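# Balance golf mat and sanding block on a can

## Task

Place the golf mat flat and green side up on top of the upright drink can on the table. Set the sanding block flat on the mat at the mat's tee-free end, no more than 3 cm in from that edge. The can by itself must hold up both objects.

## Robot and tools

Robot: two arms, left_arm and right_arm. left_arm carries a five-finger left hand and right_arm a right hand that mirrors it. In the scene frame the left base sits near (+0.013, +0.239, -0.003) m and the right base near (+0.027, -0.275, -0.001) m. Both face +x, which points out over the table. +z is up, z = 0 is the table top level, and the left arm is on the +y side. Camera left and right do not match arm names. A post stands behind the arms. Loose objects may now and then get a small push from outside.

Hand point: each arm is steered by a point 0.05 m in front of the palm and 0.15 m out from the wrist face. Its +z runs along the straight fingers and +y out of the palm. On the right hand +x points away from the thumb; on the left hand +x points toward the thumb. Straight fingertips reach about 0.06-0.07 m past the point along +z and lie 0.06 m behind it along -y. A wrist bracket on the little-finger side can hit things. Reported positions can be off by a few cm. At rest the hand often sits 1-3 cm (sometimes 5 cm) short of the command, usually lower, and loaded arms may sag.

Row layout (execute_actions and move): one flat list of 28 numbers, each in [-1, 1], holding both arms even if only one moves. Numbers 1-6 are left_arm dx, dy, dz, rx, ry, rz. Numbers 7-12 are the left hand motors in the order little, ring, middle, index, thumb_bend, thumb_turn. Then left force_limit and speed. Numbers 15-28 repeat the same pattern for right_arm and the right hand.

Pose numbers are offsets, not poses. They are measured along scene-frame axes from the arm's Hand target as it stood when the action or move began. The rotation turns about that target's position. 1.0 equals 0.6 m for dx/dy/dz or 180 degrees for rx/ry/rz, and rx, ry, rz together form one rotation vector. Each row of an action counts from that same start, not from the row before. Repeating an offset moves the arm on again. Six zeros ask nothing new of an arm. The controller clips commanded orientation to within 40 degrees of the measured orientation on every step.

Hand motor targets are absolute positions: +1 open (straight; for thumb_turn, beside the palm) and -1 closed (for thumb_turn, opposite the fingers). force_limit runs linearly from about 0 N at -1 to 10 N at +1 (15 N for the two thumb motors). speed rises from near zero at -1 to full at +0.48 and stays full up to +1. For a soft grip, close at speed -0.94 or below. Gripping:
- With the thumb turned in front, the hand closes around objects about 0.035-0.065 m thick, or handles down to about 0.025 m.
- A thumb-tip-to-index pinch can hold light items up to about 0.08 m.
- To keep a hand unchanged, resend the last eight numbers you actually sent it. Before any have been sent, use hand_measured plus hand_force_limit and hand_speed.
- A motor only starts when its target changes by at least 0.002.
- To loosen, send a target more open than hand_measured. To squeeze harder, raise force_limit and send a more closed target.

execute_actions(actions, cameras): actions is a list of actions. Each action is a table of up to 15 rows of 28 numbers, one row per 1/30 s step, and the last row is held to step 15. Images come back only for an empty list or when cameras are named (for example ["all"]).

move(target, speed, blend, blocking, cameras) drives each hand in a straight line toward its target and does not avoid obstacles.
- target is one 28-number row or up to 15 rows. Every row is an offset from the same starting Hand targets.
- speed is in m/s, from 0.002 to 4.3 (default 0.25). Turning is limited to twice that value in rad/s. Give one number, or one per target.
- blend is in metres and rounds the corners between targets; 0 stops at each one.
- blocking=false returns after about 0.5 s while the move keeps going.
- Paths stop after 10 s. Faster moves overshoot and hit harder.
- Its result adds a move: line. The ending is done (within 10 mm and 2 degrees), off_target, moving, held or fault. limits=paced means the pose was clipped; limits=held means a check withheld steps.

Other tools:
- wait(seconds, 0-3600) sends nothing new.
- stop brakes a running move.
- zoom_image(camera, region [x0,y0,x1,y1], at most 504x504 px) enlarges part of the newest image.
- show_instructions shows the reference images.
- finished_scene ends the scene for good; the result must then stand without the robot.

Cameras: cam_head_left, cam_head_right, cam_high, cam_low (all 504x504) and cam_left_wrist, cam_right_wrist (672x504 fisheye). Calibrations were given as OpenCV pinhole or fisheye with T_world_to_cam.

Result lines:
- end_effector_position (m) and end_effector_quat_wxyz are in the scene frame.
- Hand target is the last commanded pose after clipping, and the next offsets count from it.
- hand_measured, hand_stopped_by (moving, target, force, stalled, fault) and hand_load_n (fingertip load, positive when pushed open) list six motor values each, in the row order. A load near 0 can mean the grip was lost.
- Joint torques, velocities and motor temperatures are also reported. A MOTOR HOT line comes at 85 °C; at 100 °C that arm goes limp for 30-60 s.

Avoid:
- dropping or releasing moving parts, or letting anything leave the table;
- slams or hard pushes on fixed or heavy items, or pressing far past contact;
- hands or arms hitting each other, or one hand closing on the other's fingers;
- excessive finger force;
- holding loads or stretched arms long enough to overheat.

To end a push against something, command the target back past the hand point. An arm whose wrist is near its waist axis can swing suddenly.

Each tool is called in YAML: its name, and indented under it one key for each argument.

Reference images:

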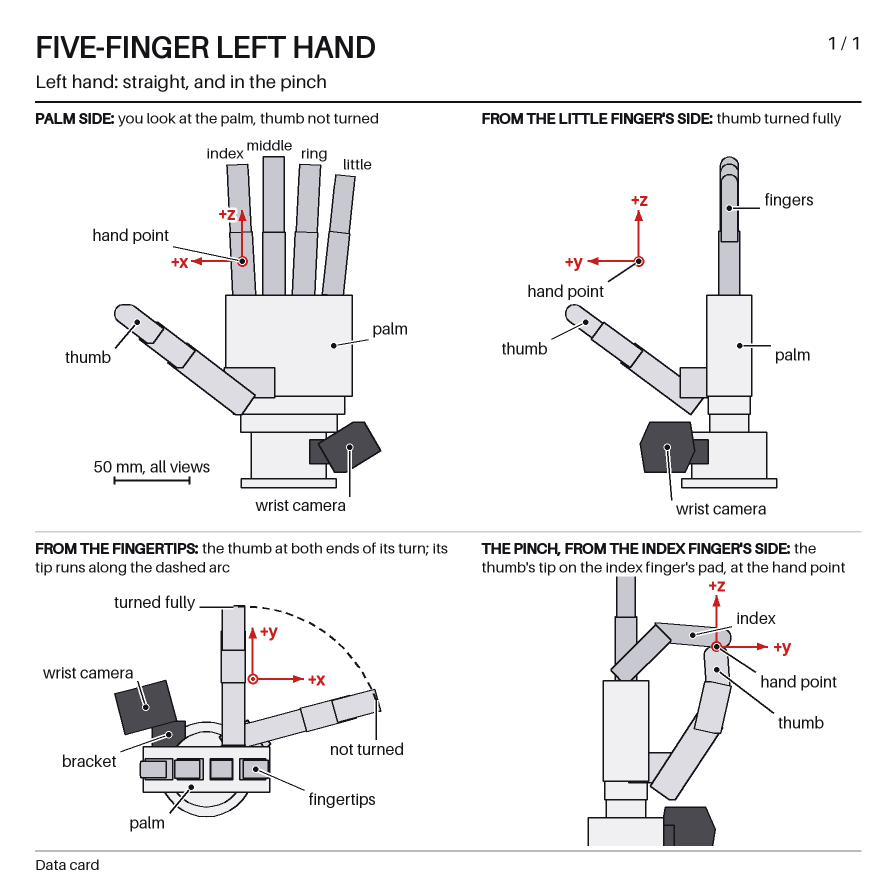

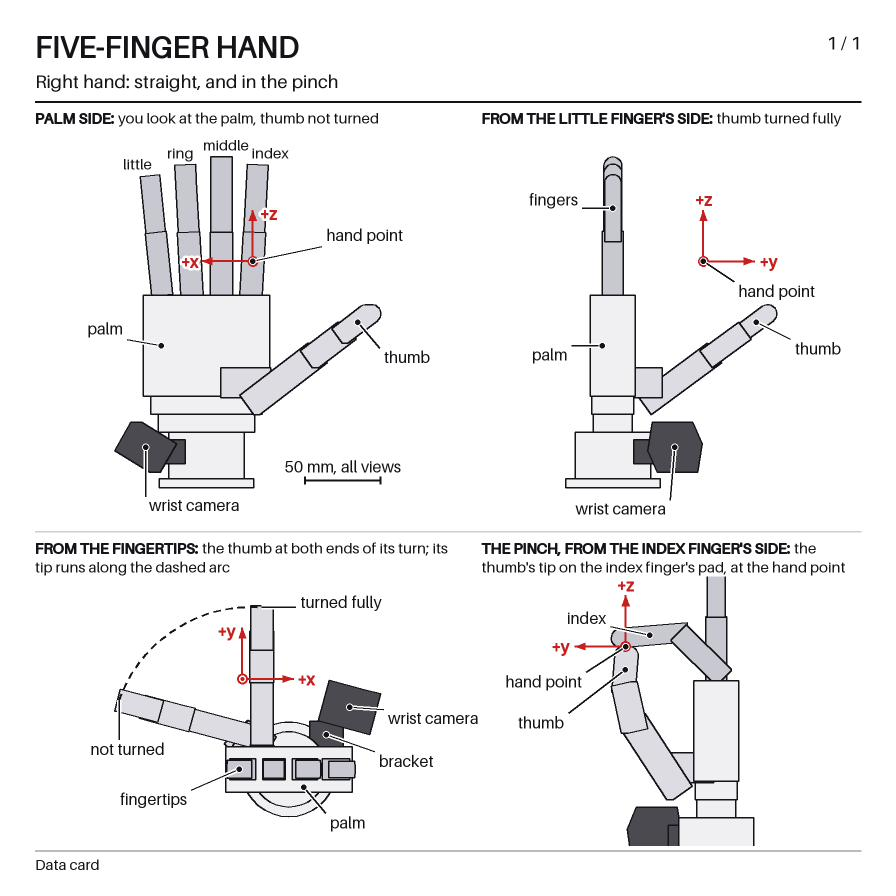

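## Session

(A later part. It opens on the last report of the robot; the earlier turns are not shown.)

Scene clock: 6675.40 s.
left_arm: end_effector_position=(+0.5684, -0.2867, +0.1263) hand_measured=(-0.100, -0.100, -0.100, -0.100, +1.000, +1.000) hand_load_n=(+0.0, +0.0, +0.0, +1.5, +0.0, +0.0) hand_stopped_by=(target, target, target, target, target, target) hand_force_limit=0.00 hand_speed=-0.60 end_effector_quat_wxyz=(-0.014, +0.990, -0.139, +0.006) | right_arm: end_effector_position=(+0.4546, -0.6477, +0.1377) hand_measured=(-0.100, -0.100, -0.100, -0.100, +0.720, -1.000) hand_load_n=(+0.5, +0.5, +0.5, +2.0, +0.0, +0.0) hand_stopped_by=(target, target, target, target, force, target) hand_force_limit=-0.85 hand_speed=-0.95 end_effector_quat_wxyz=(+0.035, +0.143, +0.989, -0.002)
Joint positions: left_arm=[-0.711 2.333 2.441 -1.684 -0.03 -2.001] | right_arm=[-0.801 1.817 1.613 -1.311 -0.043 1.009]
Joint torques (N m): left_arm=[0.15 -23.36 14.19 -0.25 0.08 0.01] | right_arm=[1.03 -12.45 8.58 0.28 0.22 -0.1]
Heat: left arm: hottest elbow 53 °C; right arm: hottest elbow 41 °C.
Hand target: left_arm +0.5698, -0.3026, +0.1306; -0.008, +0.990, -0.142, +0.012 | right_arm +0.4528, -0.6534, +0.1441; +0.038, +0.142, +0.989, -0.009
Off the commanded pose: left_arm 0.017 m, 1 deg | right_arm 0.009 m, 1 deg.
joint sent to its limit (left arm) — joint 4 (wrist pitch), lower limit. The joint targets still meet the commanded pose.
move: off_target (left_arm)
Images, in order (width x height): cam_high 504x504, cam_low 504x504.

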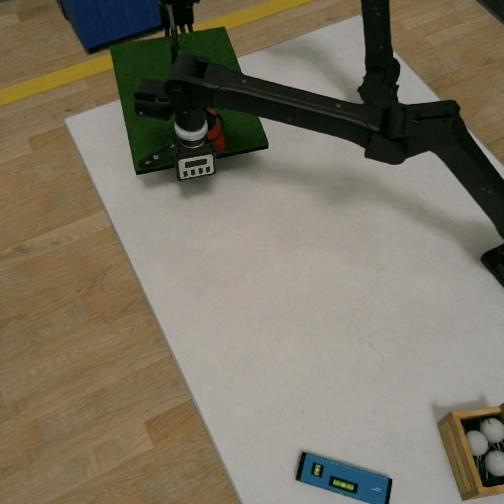

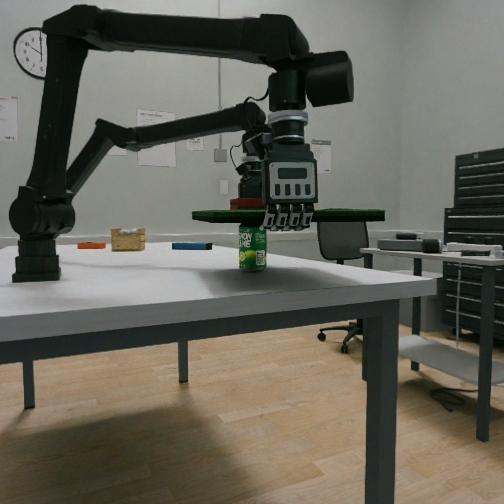

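move:
  target:
    - [-0.005,0.006,0.04,0.0,0.0,0,-0.1,-0.1,-0.1,-0.1,1,1,0,-0.6,-0.005,0.006,0.04,0.0,0.0,0,-0.1,-0.1,-0.1,-0.1,0.5,-1,-0.85,-0.95]
  speed: 0.03
  cameras: ["cam_low"]

zoom_image:
  camera: "cam_low"
  region: [170, 160, 400, 290]

Scene clock: 6699.70 s.
left_arm: end_effector_position=(+0.5683, -0.2867, +0.1263) hand_measured=(-0.100, -0.100, -0.100, -0.100, +1.000, +1.000) hand_load_n=(+0.0, +0.0, +0.0, +2.0, +0.0, +0.0) hand_stopped_by=(target, target, target, target, target, target) hand_force_limit=0.00 hand_speed=-0.60 end_effector_quat_wxyz=(-0.014, +0.990, -0.139, +0.006) | right_arm: end_effector_position=(+0.4464, -0.6406, +0.1373) hand_measured=(-0.100, -0.100, -0.100, -0.100, +0.720, -1.000) hand_load_n=(+0.5, +0.5, +0.5, +0.5, -1.0, +0.5) hand_stopped_by=(target, target, target, target, force, target) hand_force_limit=-0.85 hand_speed=-0.95 end_effector_quat_wxyz=(+0.018, +0.144, +0.989, +0.010)
Joint positions: left_arm=[-0.711 2.333 2.441 -1.684 -0.03 -2.001] | right_arm=[-0.802 1.817 1.613 -1.352 -0.038 1.009]
Joint torques (N m): left_arm=[0.26 -27.11 12.57 -0.17 0.09 0.03] | right_arm=[1.73 -14.51 10.58 -0.21 0.05 -0.09]
Motor temperatures (°C): left_arm=[32 39 55 30 32 32] | right_arm=[29 38 41 32 32 31]
Heat: left arm: hottest elbow 55 °C; right arm: hottest elbow 41 °C.
Hand target: left_arm +0.5668, -0.2989, +0.1546; -0.008, +0.990, -0.142, +0.012 | right_arm +0.4499, -0.6497, +0.1681; +0.038, +0.142, +0.989, -0.009
Off the commanded pose: left_arm 0.031 m, 1 deg | right_arm 0.032 m, 3 deg.
joint sent to its limit (left arm) — joint 4 (wrist pitch), lower limit. The joint targets still meet the commanded pose.
move: off_target (left_arm, right_arm)

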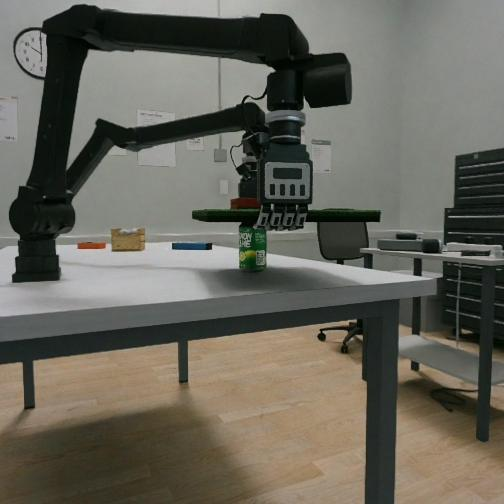

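Scaled by 2.191.

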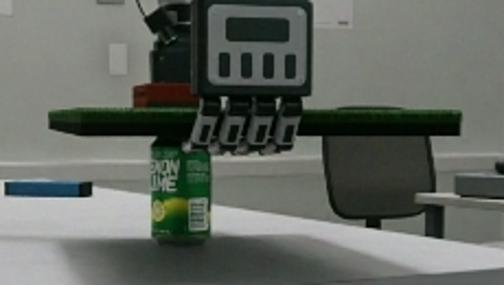

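move:
  target:
    - [-0.006,0.006,0.04,0.0,0.0,0,-0.1,-0.1,-0.1,-0.1,1,1,0,-0.6,0.0,0.0,0.005,0.0,0.0,0,-0.1,-0.1,-0.1,-0.1,0.5,-1,-0.85,-0.95]
  speed: 0.03
  cameras: ["cam_low"]

zoom_image:
  camera: "cam_low"
  region: [170, 160, 400, 290]

Scene clock: 6715.00 s.
left_arm: end_effector_position=(+0.5674, -0.2860, +0.1295) hand_measured=(-0.100, -0.100, -0.100, -0.100, +1.000, +1.000) hand_load_n=(+0.0, +0.5, +2.0, +3.5, +0.5, +0.0) hand_stopped_by=(target, target, target, target, target, target) hand_force_limit=0.00 hand_speed=-0.60 end_effector_quat_wxyz=(-0.014, +0.990, -0.139, +0.006) | right_arm: end_effector_position=(+0.4452, -0.6392, +0.1373) hand_measured=(-0.100, -0.100, -0.100, -0.100, +0.718, -1.000) hand_load_n=(+1.5, +1.5, +0.0, +0.0, -1.0, +0.0) hand_stopped_by=(target, target, target, target, force, target) hand_force_limit=-0.85 hand_speed=-0.95 end_effector_quat_wxyz=(+0.016, +0.144, +0.989, +0.012)
Joint positions: left_arm=[-0.711 2.328 2.441 -1.688 -0.029 -2.001] | right_arm=[-0.802 1.817 1.613 -1.359 -0.038 1.009]
Joint torques (N m): left_arm=[0.32 -30.45 11.07 0.02 0.14 0.03] | right_arm=[0.91 -14.56 11.04 -0.54 0.08 -0.08]
Motor temperatures (°C): left_arm=[32 40 55 30 32 32] | right_arm=[29 39 42 32 32 31]
Heat: left arm: hottest elbow 55 °C; right arm: hottest elbow 42 °C.
Hand target: left_arm +0.5631, -0.2953, +0.1787; -0.008, +0.990, -0.142, +0.012 | right_arm +0.4499, -0.6497, +0.1711; +0.038, +0.142, +0.989, -0.009
Off the commanded pose: left_arm 0.050 m, 1 deg | right_arm 0.036 m, 3 deg.
joint sent to its limit (left arm) — joint 4 (wrist pitch), lower limit. The joint targets are off in orientation, not in position.
move: off_target (left_arm, right_arm)

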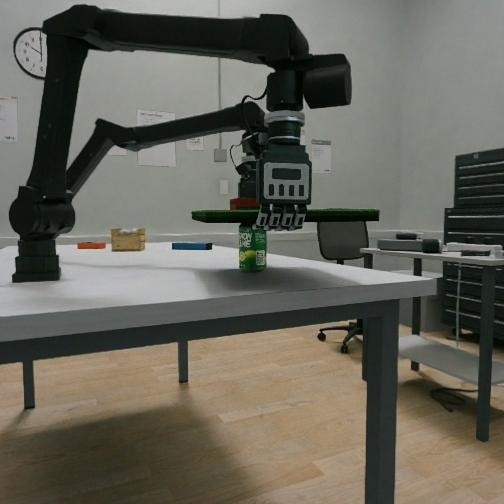

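Scaled by 2.191.

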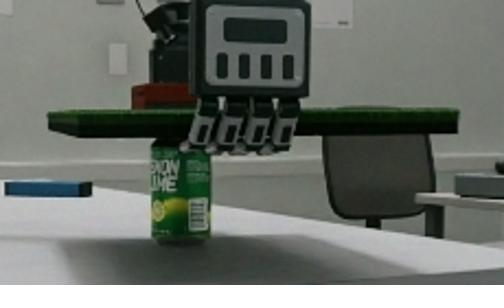

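move:
  target:
    - [-0.006,0.006,0.02,0.0,0.0,0,-0.1,-0.1,-0.1,-0.1,1,1,0,-0.6,0.0,0.0,0.015,0.0,0.0,0,-0.1,-0.1,-0.1,-0.1,0.5,-1,-0.85,-0.95]
  speed: 0.03
  cameras: ["cam_low","cam_high"]

zoom_image:
  camera: "cam_low"
  region: [170, 160, 400, 290]

zoom_image:
  camera: "cam_high"
  region: [100, 0, 300, 200]

Scene clock: 6725.20 s.
left_arm: end_effector_position=(+0.5651, -0.2839, +0.1355) hand_measured=(-0.100, -0.100, -0.100, -0.100, +1.000, +1.000) hand_load_n=(+0.0, +0.5, +2.5, +4.5, -0.5, +0.0) hand_stopped_by=(target, target, target, target, target, target) hand_force_limit=0.00 hand_speed=-0.60 end_effector_quat_wxyz=(-0.013, +0.990, -0.139, +0.007) | right_arm: end_effector_position=(+0.4417, -0.6362, +0.1374) hand_measured=(-0.100, -0.100, -0.100, -0.100, +0.718, -1.000) hand_load_n=(+2.5, +2.0, +0.0, +0.0, -0.5, +0.0) hand_stopped_by=(target, target, target, target, force, target) hand_force_limit=-0.85 hand_speed=-0.95 end_effector_quat_wxyz=(+0.009, +0.146, +0.989, +0.018)
Joint positions: left_arm=[-0.711 2.312 2.427 -1.688 -0.03 -2.001] | right_arm=[-0.803 1.817 1.613 -1.377 -0.038 1.011]
Joint torques (N m): left_arm=[0.32 -30.97 10.74 0.03 0.18 0.03] | right_arm=[1.96 -15.62 11.96 -0.4 0.05 -0.11]
Heat: left arm: hottest elbow 54 °C; right arm: hottest elbow 43 °C.
Hand target: left_arm +0.5596, -0.2918, +0.1907; -0.008, +0.990, -0.142, +0.012 | right_arm +0.4499, -0.6498, +0.1801; +0.038, +0.142, +0.989, -0.009
Off the commanded pose: left_arm 0.056 m, 1 deg | right_arm 0.046 m, 5 deg.
joint sent to its limit (left arm) — joint 4 (wrist pitch), lower limit. The joint targets are off in orientation, not in position.
move: off_target (left_arm, right_arm)
Images, in order (width x height): cam_high 504x504, cam_low 504x504.

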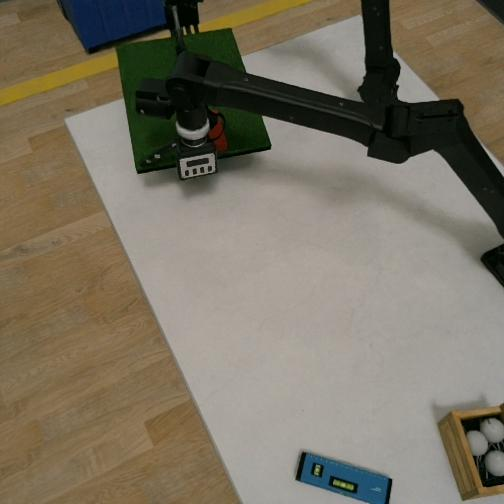

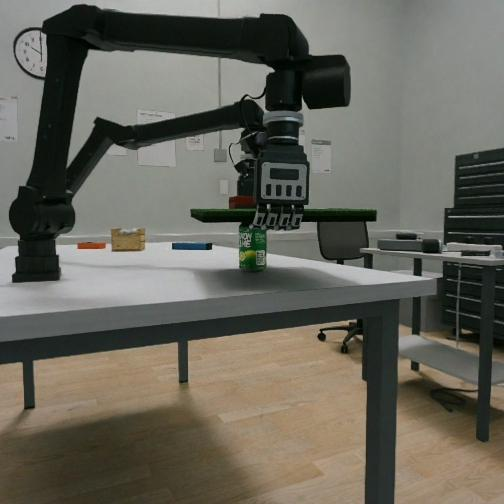

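Scaled by 2.191.

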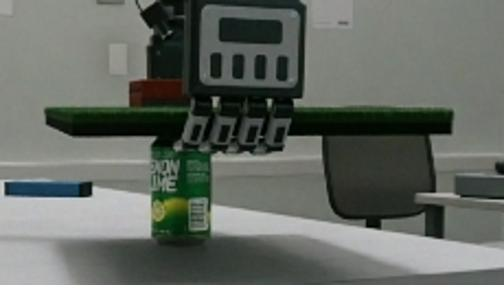

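Scaled by 2.520.

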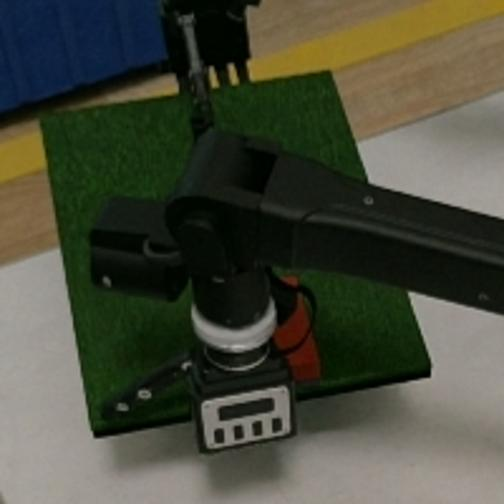

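move:
  target:
    - [-0.003,0.0,-0.06,0.0,0.0,0,-0.1,-0.1,-0.1,-0.1,1,1,0,-0.6,0.0,0.0,0.0,0.0,0.0,0,-0.1,-0.1,-0.1,-0.1,0.5,-1,-0.85,-0.95]
  speed: 0.03
  cameras: ["cam_low"]

zoom_image:
  camera: "cam_low"
  region: [170, 160, 400, 290]

Scene clock: 6760.47 s.
left_arm: end_effector_position=(+0.5634, -0.2823, +0.1312) hand_measured=(-0.100, -0.100, -0.100, -0.100, +1.000, +1.000) hand_load_n=(+0.0, +1.0, +2.5, +3.5, +0.0, +0.0) hand_stopped_by=(target, target, target, target, target, target) hand_force_limit=0.00 hand_speed=-0.60 end_effector_quat_wxyz=(-0.016, +0.990, -0.139, +0.003) | right_arm: end_effector_position=(+0.4412, -0.6356, +0.1374) hand_measured=(-0.100, -0.100, -0.100, -0.100, +0.720, -1.000) hand_load_n=(+2.5, +1.5, +0.0, +0.0, -0.5, +0.0) hand_stopped_by=(target, target, target, target, force, target) hand_force_limit=-0.85 hand_speed=-0.95 end_effector_quat_wxyz=(+0.008, +0.146, +0.989, +0.019)
Joint positions: left_arm=[-0.711 2.312 2.417 -1.688 -0.03 -2.001] | right_arm=[-0.803 1.817 1.613 -1.38 -0.038 1.011]
Joint torques (N m): left_arm=[0.15 -27.58 10.59 0.01 0.1 0.03] | right_arm=[2.08 -14.15 12.3 -0.49 0.02 -0.08]
Heat: left arm: hottest elbow 52 °C; right arm: hottest elbow 46 °C.
Hand target: left_arm +0.5578, -0.2918, +0.1546; -0.008, +0.990, -0.142, +0.012 | right_arm +0.4499, -0.6498, +0.1801; +0.038, +0.142, +0.989, -0.009
Off the commanded pose: left_arm 0.026 m, 1 deg | right_arm 0.046 m, 5 deg.
joint sent to its limit (left arm) — joint 4 (wrist pitch), lower limit. The joint targets still meet the commanded pose.
move: off_target (left_arm)

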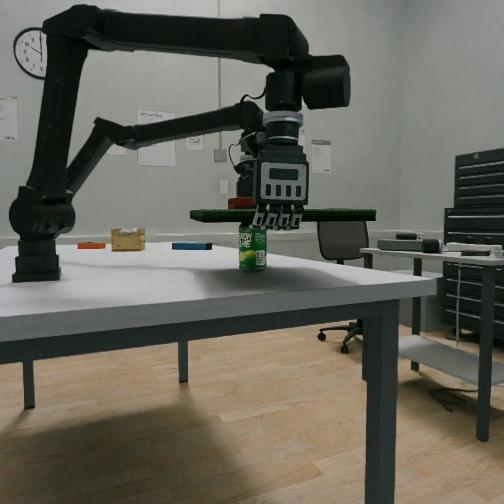

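Scaled by 2.191.

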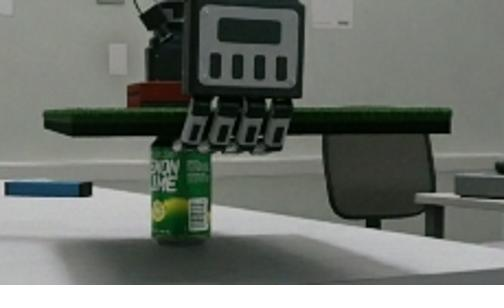

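move:
  target:
    - [0.0,0.0,-0.025,0.0,0.0,0,-0.1,-0.1,-0.1,-0.1,1,1,0,-0.6,0.0,0.0,0.0,0.0,0.0,0,-0.1,-0.1,-0.1,-0.1,0.5,-1,-0.85,-0.95]
  speed: 0.03
  cameras: ["cam_low","cam_high"]

zoom_image:
  camera: "cam_low"
  region: [170, 160, 400, 290]

zoom_image:
  camera: "cam_high"
  region: [100, 0, 300, 200]

Scene clock: 6769.30 s.
left_arm: end_effector_position=(+0.5620, -0.2811, +0.1266) hand_measured=(-0.100, -0.100, -0.100, -0.100, +1.000, +1.000) hand_load_n=(+0.0, +0.5, +1.0, +2.5, +0.0, +0.0) hand_stopped_by=(target, target, target, target, target, target) hand_force_limit=0.00 hand_speed=-0.60 end_effector_quat_wxyz=(-0.018, +0.990, -0.139, -0.001) | right_arm: end_effector_position=(+0.4407, -0.6350, +0.1375) hand_measured=(-0.100, -0.100, -0.100, -0.100, +0.720, -1.000) hand_load_n=(+1.5, +0.5, +0.0, +0.0, +0.0, +0.0) hand_stopped_by=(target, target, target, target, force, target) hand_force_limit=-0.85 hand_speed=-0.95 end_effector_quat_wxyz=(+0.006, +0.146, +0.989, +0.020)
Joint positions: left_arm=[-0.711 2.312 2.406 -1.686 -0.03 -2.001] | right_arm=[-0.803 1.817 1.613 -1.383 -0.038 1.011]
Joint torques (N m): left_arm=[0.15 -26.99 9.57 0.8 0.08 0.03] | right_arm=[1.03 -14.39 12.07 -0.09 0 -0.09]
Heat: left arm: hottest elbow 52 °C; right arm: hottest elbow 46 °C.
Hand target: left_arm +0.5578, -0.2918, +0.1397; -0.008, +0.990, -0.142, +0.012 | right_arm +0.4499, -0.6498, +0.1800; +0.038, +0.142, +0.989, -0.009
Off the commanded pose: left_arm 0.017 m, 2 deg | right_arm 0.046 m, 5 deg.
move: off_target (left_arm)
Images, in order (width x height): cam_high 504x504, cam_low 504x504.

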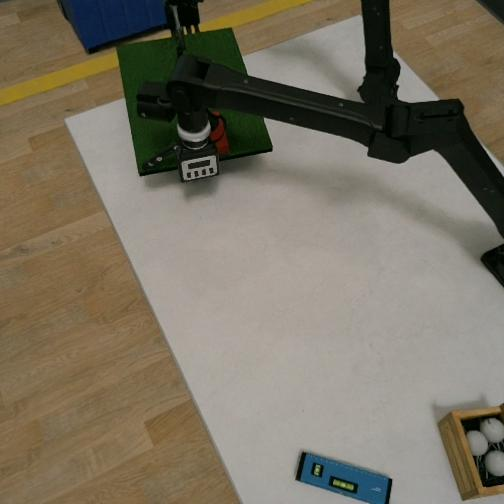

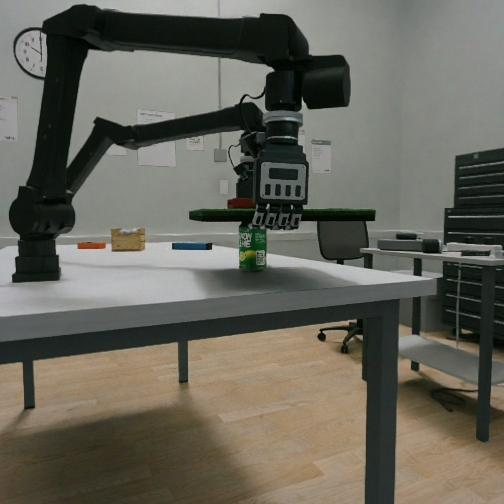

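Scaled by 2.191.

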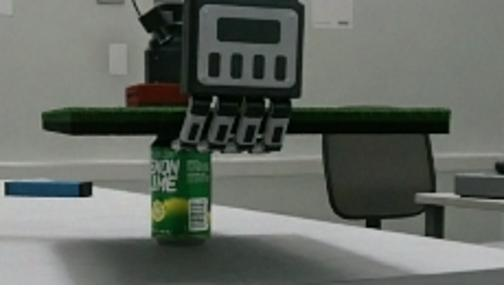

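Scaled by 2.520.

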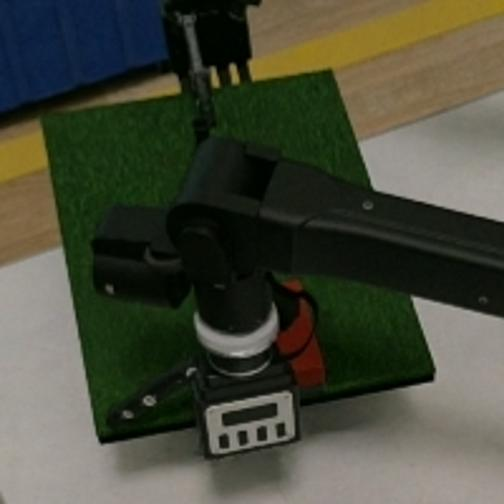

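move:
  target:
    - [0.0,0.0,-0.015,0.006,0.007,0,-0.1,-0.1,-0.1,-0.1,1,1,0,-0.6,0.0,0.0,0.0,0.0,0.0,0,-0.1,-0.1,-0.1,-0.1,0.5,-1,-0.85,-0.95]
  speed: 0.03
  cameras: ["cam_low"]

zoom_image:
  camera: "cam_low"
  region: [170, 160, 400, 290]

Scene clock: 6790.60 s.
left_arm: end_effector_position=(+0.5620, -0.2811, +0.1266) hand_measured=(-0.100, -0.100, -0.100, -0.100, +1.000, +1.000) hand_load_n=(+0.0, +0.5, +1.0, +2.0, +0.0, +0.0) hand_stopped_by=(target, target, target, target, target, target) hand_force_limit=0.00 hand_speed=-0.60 end_effector_quat_wxyz=(-0.018, +0.990, -0.139, -0.001) | right_arm: end_effector_position=(+0.4407, -0.6350, +0.1375) hand_measured=(-0.100, -0.100, -0.100, -0.100, +0.720, -1.000) hand_load_n=(+1.5, +0.5, +0.0, +0.0, -0.5, +0.0) hand_stopped_by=(target, target, target, target, force, target) hand_force_limit=-0.85 hand_speed=-0.95 end_effector_quat_wxyz=(+0.006, +0.146, +0.989, +0.020)
Joint positions: left_arm=[-0.711 2.312 2.406 -1.686 -0.03 -2.001] | right_arm=[-0.803 1.817 1.613 -1.383 -0.038 1.011]
Joint torques (N m): left_arm=[0.15 -24.82 11.38 -0.12 0.1 0.04] | right_arm=[1.55 -14.39 12.08 -0.49 0.01 -0.11]
Motor temperatures (°C): left_arm=[32 39 52 30 32 32] | right_arm=[29 39 47 32 32 31]
Heat: left arm: hottest elbow 52 °C; right arm: hottest elbow 47 °C.
Hand target: left_arm +0.5578, -0.2918, +0.1307; -0.016, +0.990, -0.142, +0.000 | right_arm +0.4499, -0.6498, +0.1799; +0.038, +0.142, +0.989, -0.009
Off the commanded pose: left_arm 0.012 m, 0 deg | right_arm 0.046 m, 5 deg.
joint sent to its limit (left arm) — joint 4 (wrist pitch), lower limit. The joint targets still meet the commanded pose.
move: off_target (left_arm)

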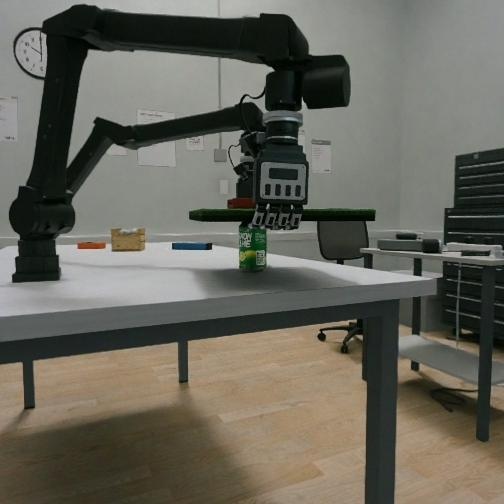

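Scaled by 2.191.

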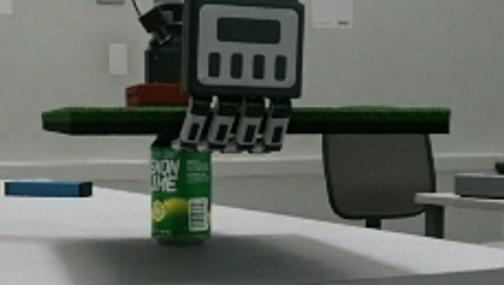

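move:
  target:
    - [0.0,0.0,-0.02,0.0,0.0,0,-0.1,-0.1,-0.1,-0.1,1,1,0,-0.6,0.0,0.0,0.0,0.0,0.0,0,-0.1,-0.1,-0.1,-0.1,0.5,-1,-0.85,-0.95]
  speed: 0.03
  cameras: ["cam_low"]

zoom_image:
  camera: "cam_low"
  region: [170, 160, 400, 290]

Scene clock: 6799.00 s.
left_arm: end_effector_position=(+0.5620, -0.2811, +0.1266) hand_measured=(-0.100, -0.100, -0.100, -0.100, +1.000, +1.000) hand_load_n=(+0.0, +0.5, +1.0, +2.5, +0.0, +0.0) hand_stopped_by=(target, target, target, target, target, target) hand_force_limit=0.00 hand_speed=-0.60 end_effector_quat_wxyz=(-0.018, +0.990, -0.139, -0.001) | right_arm: end_effector_position=(+0.4407, -0.6350, +0.1375) hand_measured=(-0.100, -0.100, -0.100, -0.100, +0.720, -1.000) hand_load_n=(+1.5, +0.5, +0.0, +0.0, +0.0, +0.0) hand_stopped_by=(target, target, target, target, force, target) hand_force_limit=-0.85 hand_speed=-0.95 end_effector_quat_wxyz=(+0.006, +0.146, +0.989, +0.020)
Joint positions: left_arm=[-0.711 2.312 2.406 -1.686 -0.03 -2.001] | right_arm=[-0.803 1.817 1.613 -1.383 -0.038 1.011]
Joint torques (N m): left_arm=[0.21 -24.47 9.58 0.79 0.09 0.04] | right_arm=[2.43 -14.15 12.11 -0.14 0.04 -0.05]
Heat: left arm: hottest elbow 52 °C; right arm: hottest elbow 47 °C.
Hand target: left_arm +0.5578, -0.2918, +0.1187; -0.016, +0.990, -0.142, +0.000 | right_arm +0.4499, -0.6498, +0.1799; +0.038, +0.142, +0.989, -0.009
Off the commanded pose: left_arm 0.014 m, 0 deg | right_arm 0.046 m, 5 deg.
move: off_target (left_arm)

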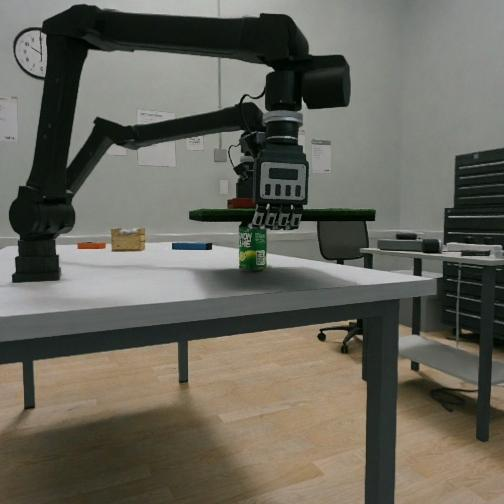

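Scaled by 2.191.

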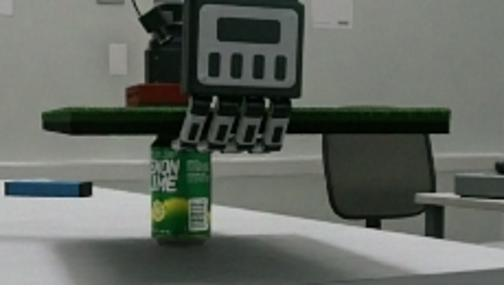

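move:
  target:
    - [0.0,0.0,-0.02,0.004,0.005,0,-0.1,-0.1,-0.1,-0.1,1,1,0,-0.6,0.0,0.0,0.0,0.0,0.0,0,-0.1,-0.1,-0.1,-0.1,0.5,-1,-0.85,-0.95]
  speed: 0.03
  cameras: ["cam_low"]

zoom_image:
  camera: "cam_low"
  region: [170, 160, 400, 290]

Scene clock: 6808.17 s.
left_arm: end_effector_position=(+0.5620, -0.2811, +0.1238) hand_measured=(-0.100, -0.100, -0.100, -0.100, +1.000, +1.000) hand_load_n=(+0.0, +0.0, +0.5, +1.0, -0.5, +0.0) hand_stopped_by=(target, target, target, target, target, target) hand_force_limit=0.00 hand_speed=-0.60 end_effector_quat_wxyz=(-0.019, +0.990, -0.139, -0.002) | right_arm: end_effector_position=(+0.4402, -0.6346, +0.1398) hand_measured=(-0.100, -0.100, -0.100, -0.100, +0.720, -1.000) hand_load_n=(+1.0, +0.5, +0.0, +0.0, +0.0, +0.0) hand_stopped_by=(target, target, target, target, force, target) hand_force_limit=-0.85 hand_speed=-0.95 end_effector_quat_wxyz=(+0.007, +0.145, +0.989, +0.019)
Joint positions: left_arm=[-0.711 2.316 2.406 -1.686 -0.03 -2.001] | right_arm=[-0.803 1.812 1.613 -1.385 -0.038 1.01]
Joint torques (N m): left_arm=[0.15 -23 10.22 0.43 0.11 0.04] | right_arm=[0.91 -13.86 12.45 -0.12 0.09 -0.1]
Heat: left arm: hottest elbow 52 °C; right arm: hottest elbow 47 °C.
Hand target: left_arm +0.5578, -0.2918, +0.1068; -0.021, +0.990, -0.142, -0.009 | right_arm +0.4498, -0.6498, +0.1799; +0.037, +0.142, +0.989, -0.008
Off the commanded pose: left_arm 0.021 m, 1 deg | right_arm 0.044 m, 5 deg.
move: off_target (left_arm)

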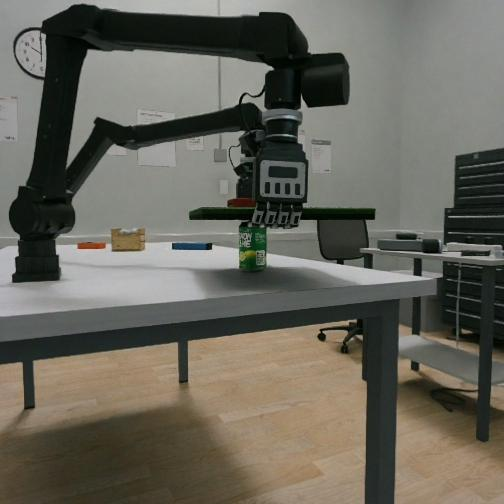

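Scaled by 2.191.

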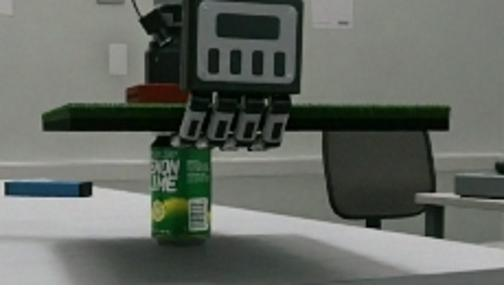

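move:
  target:
    - [0.0,0.0,-0.012,0.004,0.005,0,-0.1,-0.1,-0.1,-0.1,1,1,0,-0.6,0.0,0.0,-0.01,0.006,0.006,0,-0.1,-0.1,-0.1,-0.1,0.5,-1,-0.85,-0.95]
  speed: 0.03
  cameras: ["cam_low"]

zoom_image:
  camera: "cam_low"
  region: [170, 160, 400, 290]

Scene clock: 6822.47 s.
left_arm: end_effector_position=(+0.5611, -0.2821, +0.1158) hand_measured=(-0.100, -0.100, -0.100, -0.100, +1.000, +1.000) hand_load_n=(+0.0, +0.0, +0.0, +0.0, +0.0, +0.0) hand_stopped_by=(target, target, target, target, target, target) hand_force_limit=0.00 hand_speed=-0.60 end_effector_quat_wxyz=(-0.021, +0.990, -0.140, -0.008) | right_arm: end_effector_position=(+0.4399, -0.6348, +0.1462) hand_measured=(-0.100, -0.100, -0.100, -0.100, +0.720, -1.000) hand_load_n=(+0.5, +0.5, +0.0, +0.0, +0.0, +0.0) hand_stopped_by=(target, target, target, target, force, target) hand_force_limit=-0.85 hand_speed=-0.95 end_effector_quat_wxyz=(+0.005, +0.145, +0.989, +0.020)
Joint positions: left_arm=[-0.712 2.327 2.406 -1.686 -0.026 -2.001] | right_arm=[-0.803 1.812 1.63 -1.406 -0.036 1.009]
Joint torques (N m): left_arm=[-0.03 -22.83 11.47 -0.14 0.02 0.04] | right_arm=[1.67 -12.81 12.15 -0.05 0.1 -0.1]
Heat: left arm: hottest elbow 51 °C; right arm: hottest elbow 47 °C.
Hand target: left_arm +0.5578, -0.2918, +0.0994; -0.026, +0.989, -0.142, -0.018 | right_arm +0.4498, -0.6498, +0.1738; +0.027, +0.142, +0.989, +0.000
Off the commanded pose: left_arm 0.019 m, 1 deg | right_arm 0.033 m, 3 deg.
joint sent to its limit (left arm) — joint 4 (wrist pitch), lower limit. The joint targets still meet the commanded pose.
move: off_target (left_arm, right_arm)

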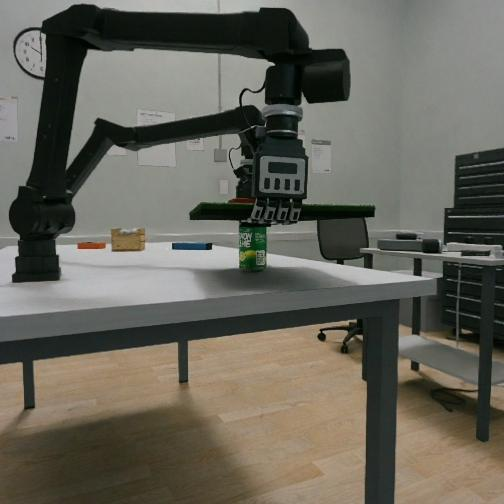

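Scaled by 2.191.

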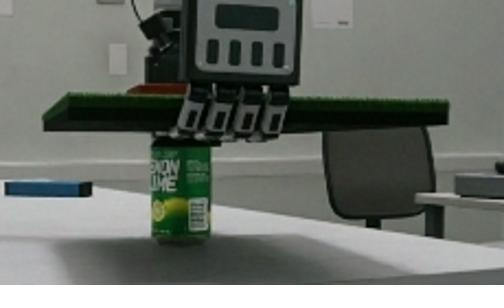

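move:
  target:
    - [0.0,0.0,0.0,0.0,0.0,0,-0.1,-0.1,-0.1,-0.1,1,1,0,-0.6,0.0,0.0,-0.025,0.01,0.0105,0,-0.1,-0.1,-0.1,-0.1,0.5,-1,-0.85,-0.95]
  speed: 0.03
  cameras: ["cam_low"]

zoom_image:
  camera: "cam_low"
  region: [170, 160, 400, 290]

Scene clock: 6837.30 s.
left_arm: end_effector_position=(+0.5611, -0.2821, +0.1158) hand_measured=(-0.100, -0.100, -0.100, -0.100, +1.000, +1.000) hand_load_n=(+0.0, +0.5, +0.0, +0.0, +0.0, +0.0) hand_stopped_by=(target, target, target, target, target, target) hand_force_limit=0.00 hand_speed=-0.60 end_effector_quat_wxyz=(-0.021, +0.990, -0.140, -0.008) | right_arm: end_effector_position=(+0.4399, -0.6354, +0.1392) hand_measured=(-0.100, -0.100, -0.100, -0.100, +0.720, -1.000) hand_load_n=(+1.0, +0.0, +0.0, +0.0, +0.0, +0.0) hand_stopped_by=(target, target, target, target, force, target) hand_force_limit=-0.85 hand_speed=-0.95 end_effector_quat_wxyz=(-0.008, +0.145, +0.989, +0.029)
Joint positions: left_arm=[-0.712 2.327 2.406 -1.686 -0.026 -2.001] | right_arm=[-0.803 1.839 1.649 -1.43 -0.034 1.009]
Joint torques (N m): left_arm=[0.32 -22.42 11.45 -0.17 0.02 0.03] | right_arm=[0.5 -11.81 11.95 0.1 0.15 -0.01]
Heat: left arm: hottest elbow 52 °C; right arm: hottest elbow 48 °C.
Hand target: left_arm +0.5578, -0.2918, +0.0994; -0.026, +0.989, -0.142, -0.018 | right_arm +0.4499, -0.6498, +0.1591; +0.008, +0.142, +0.990, +0.013
Off the commanded pose: left_arm 0.019 m, 1 deg | right_arm 0.026 m, 3 deg.
joint sent to its limit (left arm) — joint 4 (wrist pitch), lower limit. The joint targets still meet the commanded pose.
move: off_target (right_arm)

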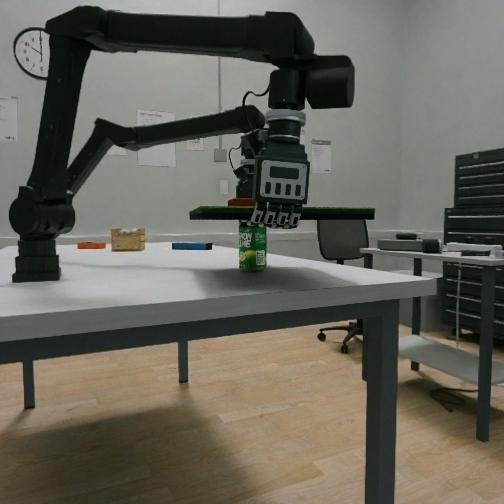

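Scaled by 2.191.

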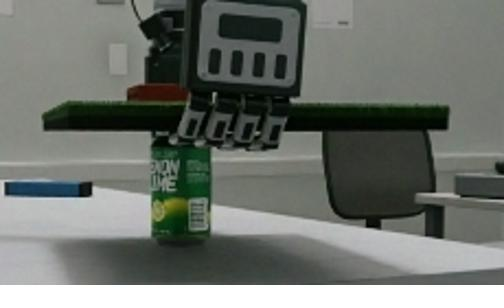

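move:
  target:
    - [0.0,0.0,0.0,0.0,0.0,0,-0.1,-0.1,-0.1,-0.1,1,1,0,-0.6,0.0,0.0,-0.01,0.004,0.0042,0,-0.1,-0.1,-0.1,-0.1,0.5,-1,-0.85,-0.95]
  speed: 0.03
  cameras: ["cam_low","cam_high","cam_right_wrist"]

zoom_image:
  camera: "cam_low"
  region: [170, 160, 400, 290]

zoom_image:
  camera: "cam_high"
  region: [100, 0, 300, 200]

Scene clock: 6851.60 s.
left_arm: end_effector_position=(+0.5611, -0.2821, +0.1158) hand_measured=(-0.100, -0.100, -0.100, -0.100, +1.000, +1.000) hand_load_n=(+0.0, +0.0, +0.5, +0.0, -0.5, +0.0) hand_stopped_by=(target, target, target, target, target, target) hand_force_limit=0.00 hand_speed=-0.60 end_effector_quat_wxyz=(-0.021, +0.990, -0.140, -0.008) | right_arm: end_effector_position=(+0.4402, -0.6359, +0.1352) hand_measured=(-0.100, -0.100, -0.100, -0.100, +0.720, -1.000) hand_load_n=(+1.0, +0.5, +0.0, +0.0, +0.0, +0.0) hand_stopped_by=(target, target, target, target, force, target) hand_force_limit=-0.85 hand_speed=-0.95 end_effector_quat_wxyz=(-0.013, +0.145, +0.989, +0.033)
Joint positions: left_arm=[-0.712 2.327 2.406 -1.686 -0.026 -2.001] | right_arm=[-0.803 1.853 1.658 -1.44 -0.033 1.009]
Joint torques (N m): left_arm=[0.32 -22.48 11.45 -0.14 0.03 0.04] | right_arm=[1.08 -11.63 11.86 -0.23 0.19 -0.05]
Heat: left arm: hottest elbow 52 °C; right arm: hottest elbow 48 °C.
Hand target: left_arm +0.5578, -0.2918, +0.0994; -0.026, +0.989, -0.142, -0.018 | right_arm +0.4498, -0.6498, +0.1529; +0.001, +0.143, +0.990, +0.018
Off the commanded pose: left_arm 0.019 m, 1 deg | right_arm 0.025 m, 2 deg.
joint sent to its limit (left arm) — joint 4 (wrist pitch), lower limit. The joint targets still meet the commanded pose.
move: off_target (right_arm)
cam_right_wrist: T_world_to_cam=[[0.03265, 0.99322, 0.11158, 0.5954], [0.86758, -0.08359, 0.49022, -0.50041], [0.49622, 0.0808, -0.86443, 0.06605]] pos_world=[0.38193, -0.63853, 0.23597]
Images, in order (width x height): cam_high 504x504, cam_low 504x504, cam_right_wrist 672x504.

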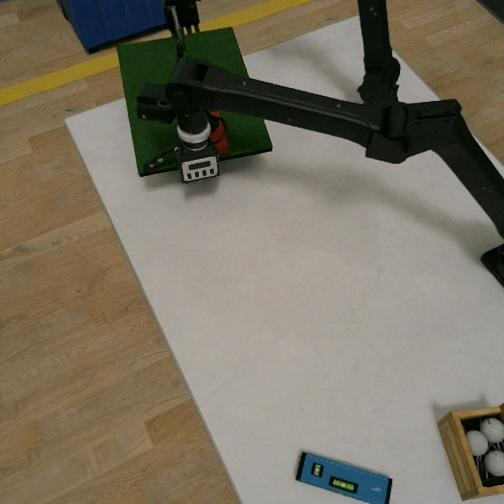

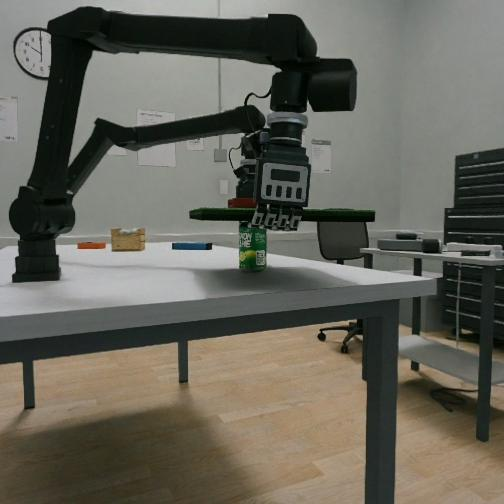

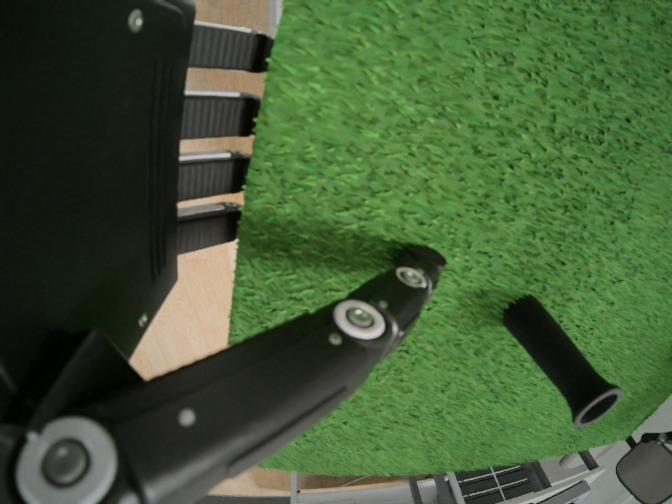

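Scaled by 2.191.

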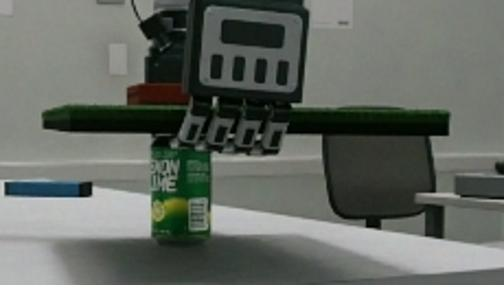

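Scaled by 2.520.

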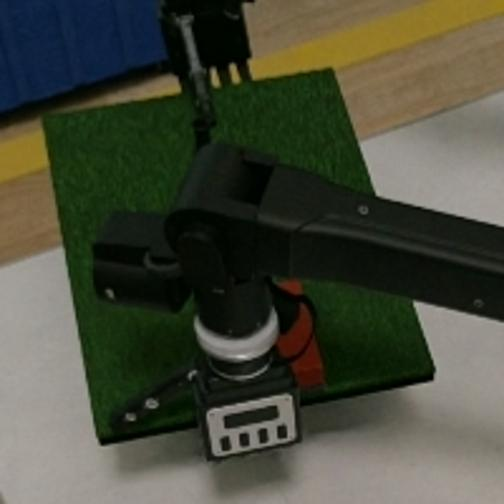

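move:
  target:
    - [0.0,0.0,0.0,0.0,0.0,0,-0.1,-0.1,-0.1,-0.1,1,1,0,-0.6,0.0,0.0,0.0,0.0,0.0,0,-0.1,-0.1,-0.1,-0.1,0.8,-1,-0.85,-0.95]
  cameras: ["cam_low"]

zoom_image:
  camera: "cam_low"
  region: [170, 160, 400, 290]

Scene clock: 6859.67 s.
left_arm: end_effector_position=(+0.5611, -0.2821, +0.1158) hand_measured=(-0.100, -0.100, -0.100, -0.100, +1.000, +1.000) hand_load_n=(+0.0, +0.0, +0.0, +0.0, +0.0, +0.0) hand_stopped_by=(target, target, target, target, target, target) hand_force_limit=0.00 hand_speed=-0.60 end_effector_quat_wxyz=(-0.021, +0.990, -0.140, -0.008) | right_arm: end_effector_position=(+0.4401, -0.6361, +0.1353) hand_measured=(-0.100, -0.100, -0.100, -0.100, +0.800, -1.000) hand_load_n=(+0.5, +0.0, +0.0, +0.0, +0.0, +0.0) hand_stopped_by=(target, target, target, target, target, target) hand_force_limit=-0.85 hand_speed=-0.95 end_effector_quat_wxyz=(-0.014, +0.145, +0.989, +0.033)
Joint positions: left_arm=[-0.712 2.327 2.406 -1.686 -0.026 -2.001] | right_arm=[-0.803 1.853 1.658 -1.44 -0.032 1.009]
Joint torques (N m): left_arm=[0.32 -22.48 11.47 -0.14 0.02 0.04] | right_arm=[1.55 -11.28 11.77 -0.06 0.15 -0.03]
Heat: left arm: hottest elbow 52 °C; right arm: hottest elbow 48 °C.
Hand target: left_arm +0.5578, -0.2918, +0.0994; -0.026, +0.989, -0.142, -0.018 | right_arm +0.4499, -0.6498, +0.1529; +0.001, +0.143, +0.990, +0.018
Off the commanded pose: left_arm 0.019 m, 1 deg | right_arm 0.024 m, 2 deg.
joint sent to its limit (left arm) — joint 4 (wrist pitch), lower limit. The joint targets still meet the commanded pose.
move: done

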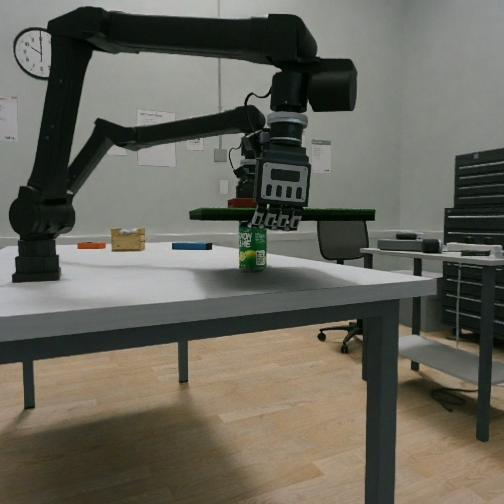

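Scaled by 2.191.

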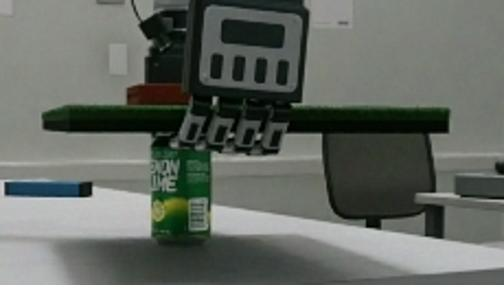

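move:
  target:
    - [0.0,0.0,0.0,0.0,0.0,0,-0.1,-0.1,-0.1,-0.1,1,1,0,-0.6,0.0,0.0,-0.008,0.0032,0.0034,0,-0.1,-0.1,-0.1,-0.1,0.84,-1,-0.85,-0.95]
  speed: 0.03
  cameras: ["cam_low"]

zoom_image:
  camera: "cam_low"
  region: [170, 160, 400, 290]

Scene clock: 6872.93 s.
left_arm: end_effector_position=(+0.5611, -0.2821, +0.1158) hand_measured=(-0.100, -0.100, -0.100, -0.100, +1.000, +1.000) hand_load_n=(+0.0, +0.0, +0.0, +0.0, +0.0, +0.0) hand_stopped_by=(target, target, target, target, target, target) hand_force_limit=0.00 hand_speed=-0.60 end_effector_quat_wxyz=(-0.021, +0.990, -0.140, -0.008) | right_arm: end_effector_position=(+0.4393, -0.6358, +0.1297) hand_measured=(-0.100, -0.100, -0.100, -0.100, +0.840, -1.000) hand_load_n=(+0.5, +0.0, +0.0, +0.0, +0.0, +0.0) hand_stopped_by=(target, target, target, target, target, target) hand_force_limit=-0.85 hand_speed=-0.95 end_effector_quat_wxyz=(-0.021, +0.145, +0.988, +0.038)
Joint positions: left_arm=[-0.712 2.327 2.406 -1.686 -0.026 -2.001] | right_arm=[-0.803 1.867 1.662 -1.448 -0.03 1.009]
Joint torques (N m): left_arm=[0.32 -22.53 11.43 -0.16 0.03 0.04] | right_arm=[0.91 -12.34 11.78 -0.25 0.09 -0.06]
Heat: left arm: hottest elbow 52 °C; right arm: hottest elbow 48 °C.
Hand target: left_arm +0.5578, -0.2918, +0.0994; -0.026, +0.989, -0.142, -0.018 | right_arm +0.4498, -0.6498, +0.1482; -0.005, +0.143, +0.990, +0.022
Off the commanded pose: left_arm 0.019 m, 1 deg | right_arm 0.025 m, 3 deg.
joint sent to its limit (left arm) — joint 4 (wrist pitch), lower limit. The joint targets still meet the commanded pose.
move: off_target (right_arm)

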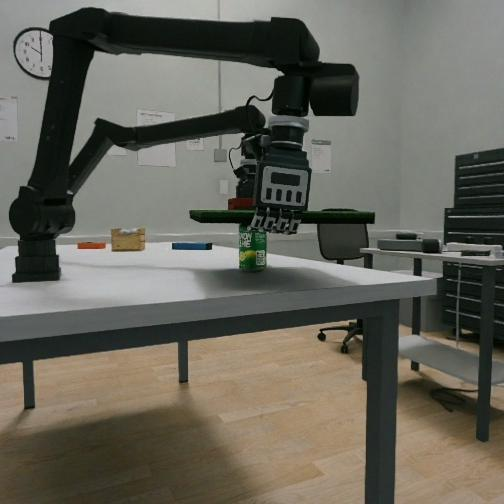

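Scaled by 2.191.

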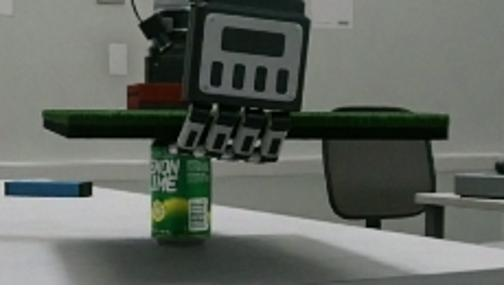

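move:
  target:
    - [0.0,0.0,0.06,0.0,0.0,0,-0.1,-0.1,-0.1,-0.1,1,1,0,-0.6,0.0,0.0,0.03,-0.012,-0.0126,0,-0.1,-0.1,-0.1,-0.1,0.84,-1,-0.85,-0.95]
  speed: 0.03
  cameras: ["cam_low"]

zoom_image:
  camera: "cam_low"
  region: [170, 160, 400, 290]

Scene clock: 6922.83 s.
left_arm: end_effector_position=(+0.5608, -0.2824, +0.1212) hand_measured=(-0.100, -0.100, -0.100, -0.100, +1.000, +1.000) hand_load_n=(+0.0, +0.0, +0.0, +0.0, +0.0, +0.0) hand_stopped_by=(target, target, target, target, target, target) hand_force_limit=0.00 hand_speed=-0.60 end_effector_quat_wxyz=(-0.018, +0.990, -0.140, -0.005) | right_arm: end_effector_position=(+0.4408, -0.6373, +0.1375) hand_measured=(-0.100, -0.100, -0.100, -0.100, +0.840, -1.000) hand_load_n=(+0.5, +0.0, +0.0, +0.0, +0.0, +0.0) hand_stopped_by=(target, target, target, target, target, target) hand_force_limit=-0.85 hand_speed=-0.95 end_effector_quat_wxyz=(-0.012, +0.145, +0.989, +0.030)
Joint positions: left_arm=[-0.712 2.32 2.406 -1.686 -0.024 -2.001] | right_arm=[-0.803 1.851 1.662 -1.44 -0.031 1.009]
Joint torques (N m): left_arm=[0.38 -26.05 11.26 -0.13 0.04 0.03] | right_arm=[1.55 -14.15 10.56 0.5 -0.08 -0.07]
Heat: left arm: hottest elbow 53 °C; right arm: hottest elbow 45 °C.
Hand target: left_arm +0.5578, -0.2918, +0.1355; -0.026, +0.989, -0.142, -0.018 | right_arm +0.4499, -0.6498, +0.1662; +0.017, +0.142, +0.990, +0.006
Off the commanded pose: left_arm 0.017 m, 2 deg | right_arm 0.033 m, 4 deg.
joint sent to its limit (left arm) — joint 4 (wrist pitch), lower limit. The joint targets are off in orientation, not in position.
move: off_target (left_arm, right_arm)

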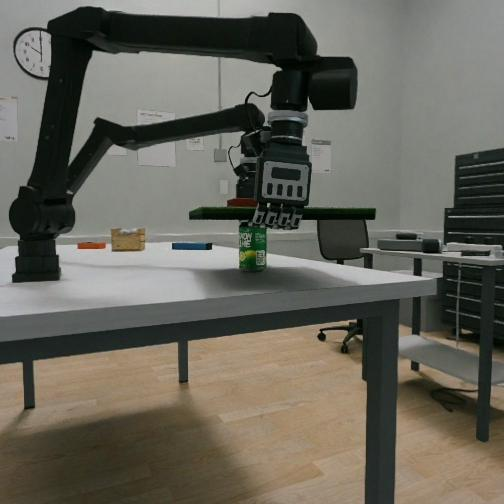

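Scaled by 2.191.

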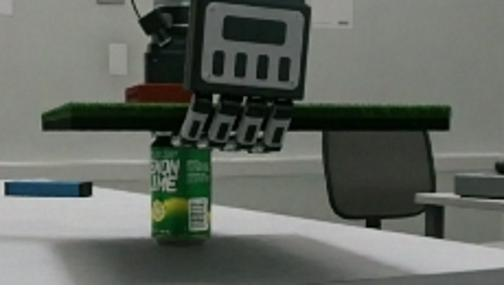

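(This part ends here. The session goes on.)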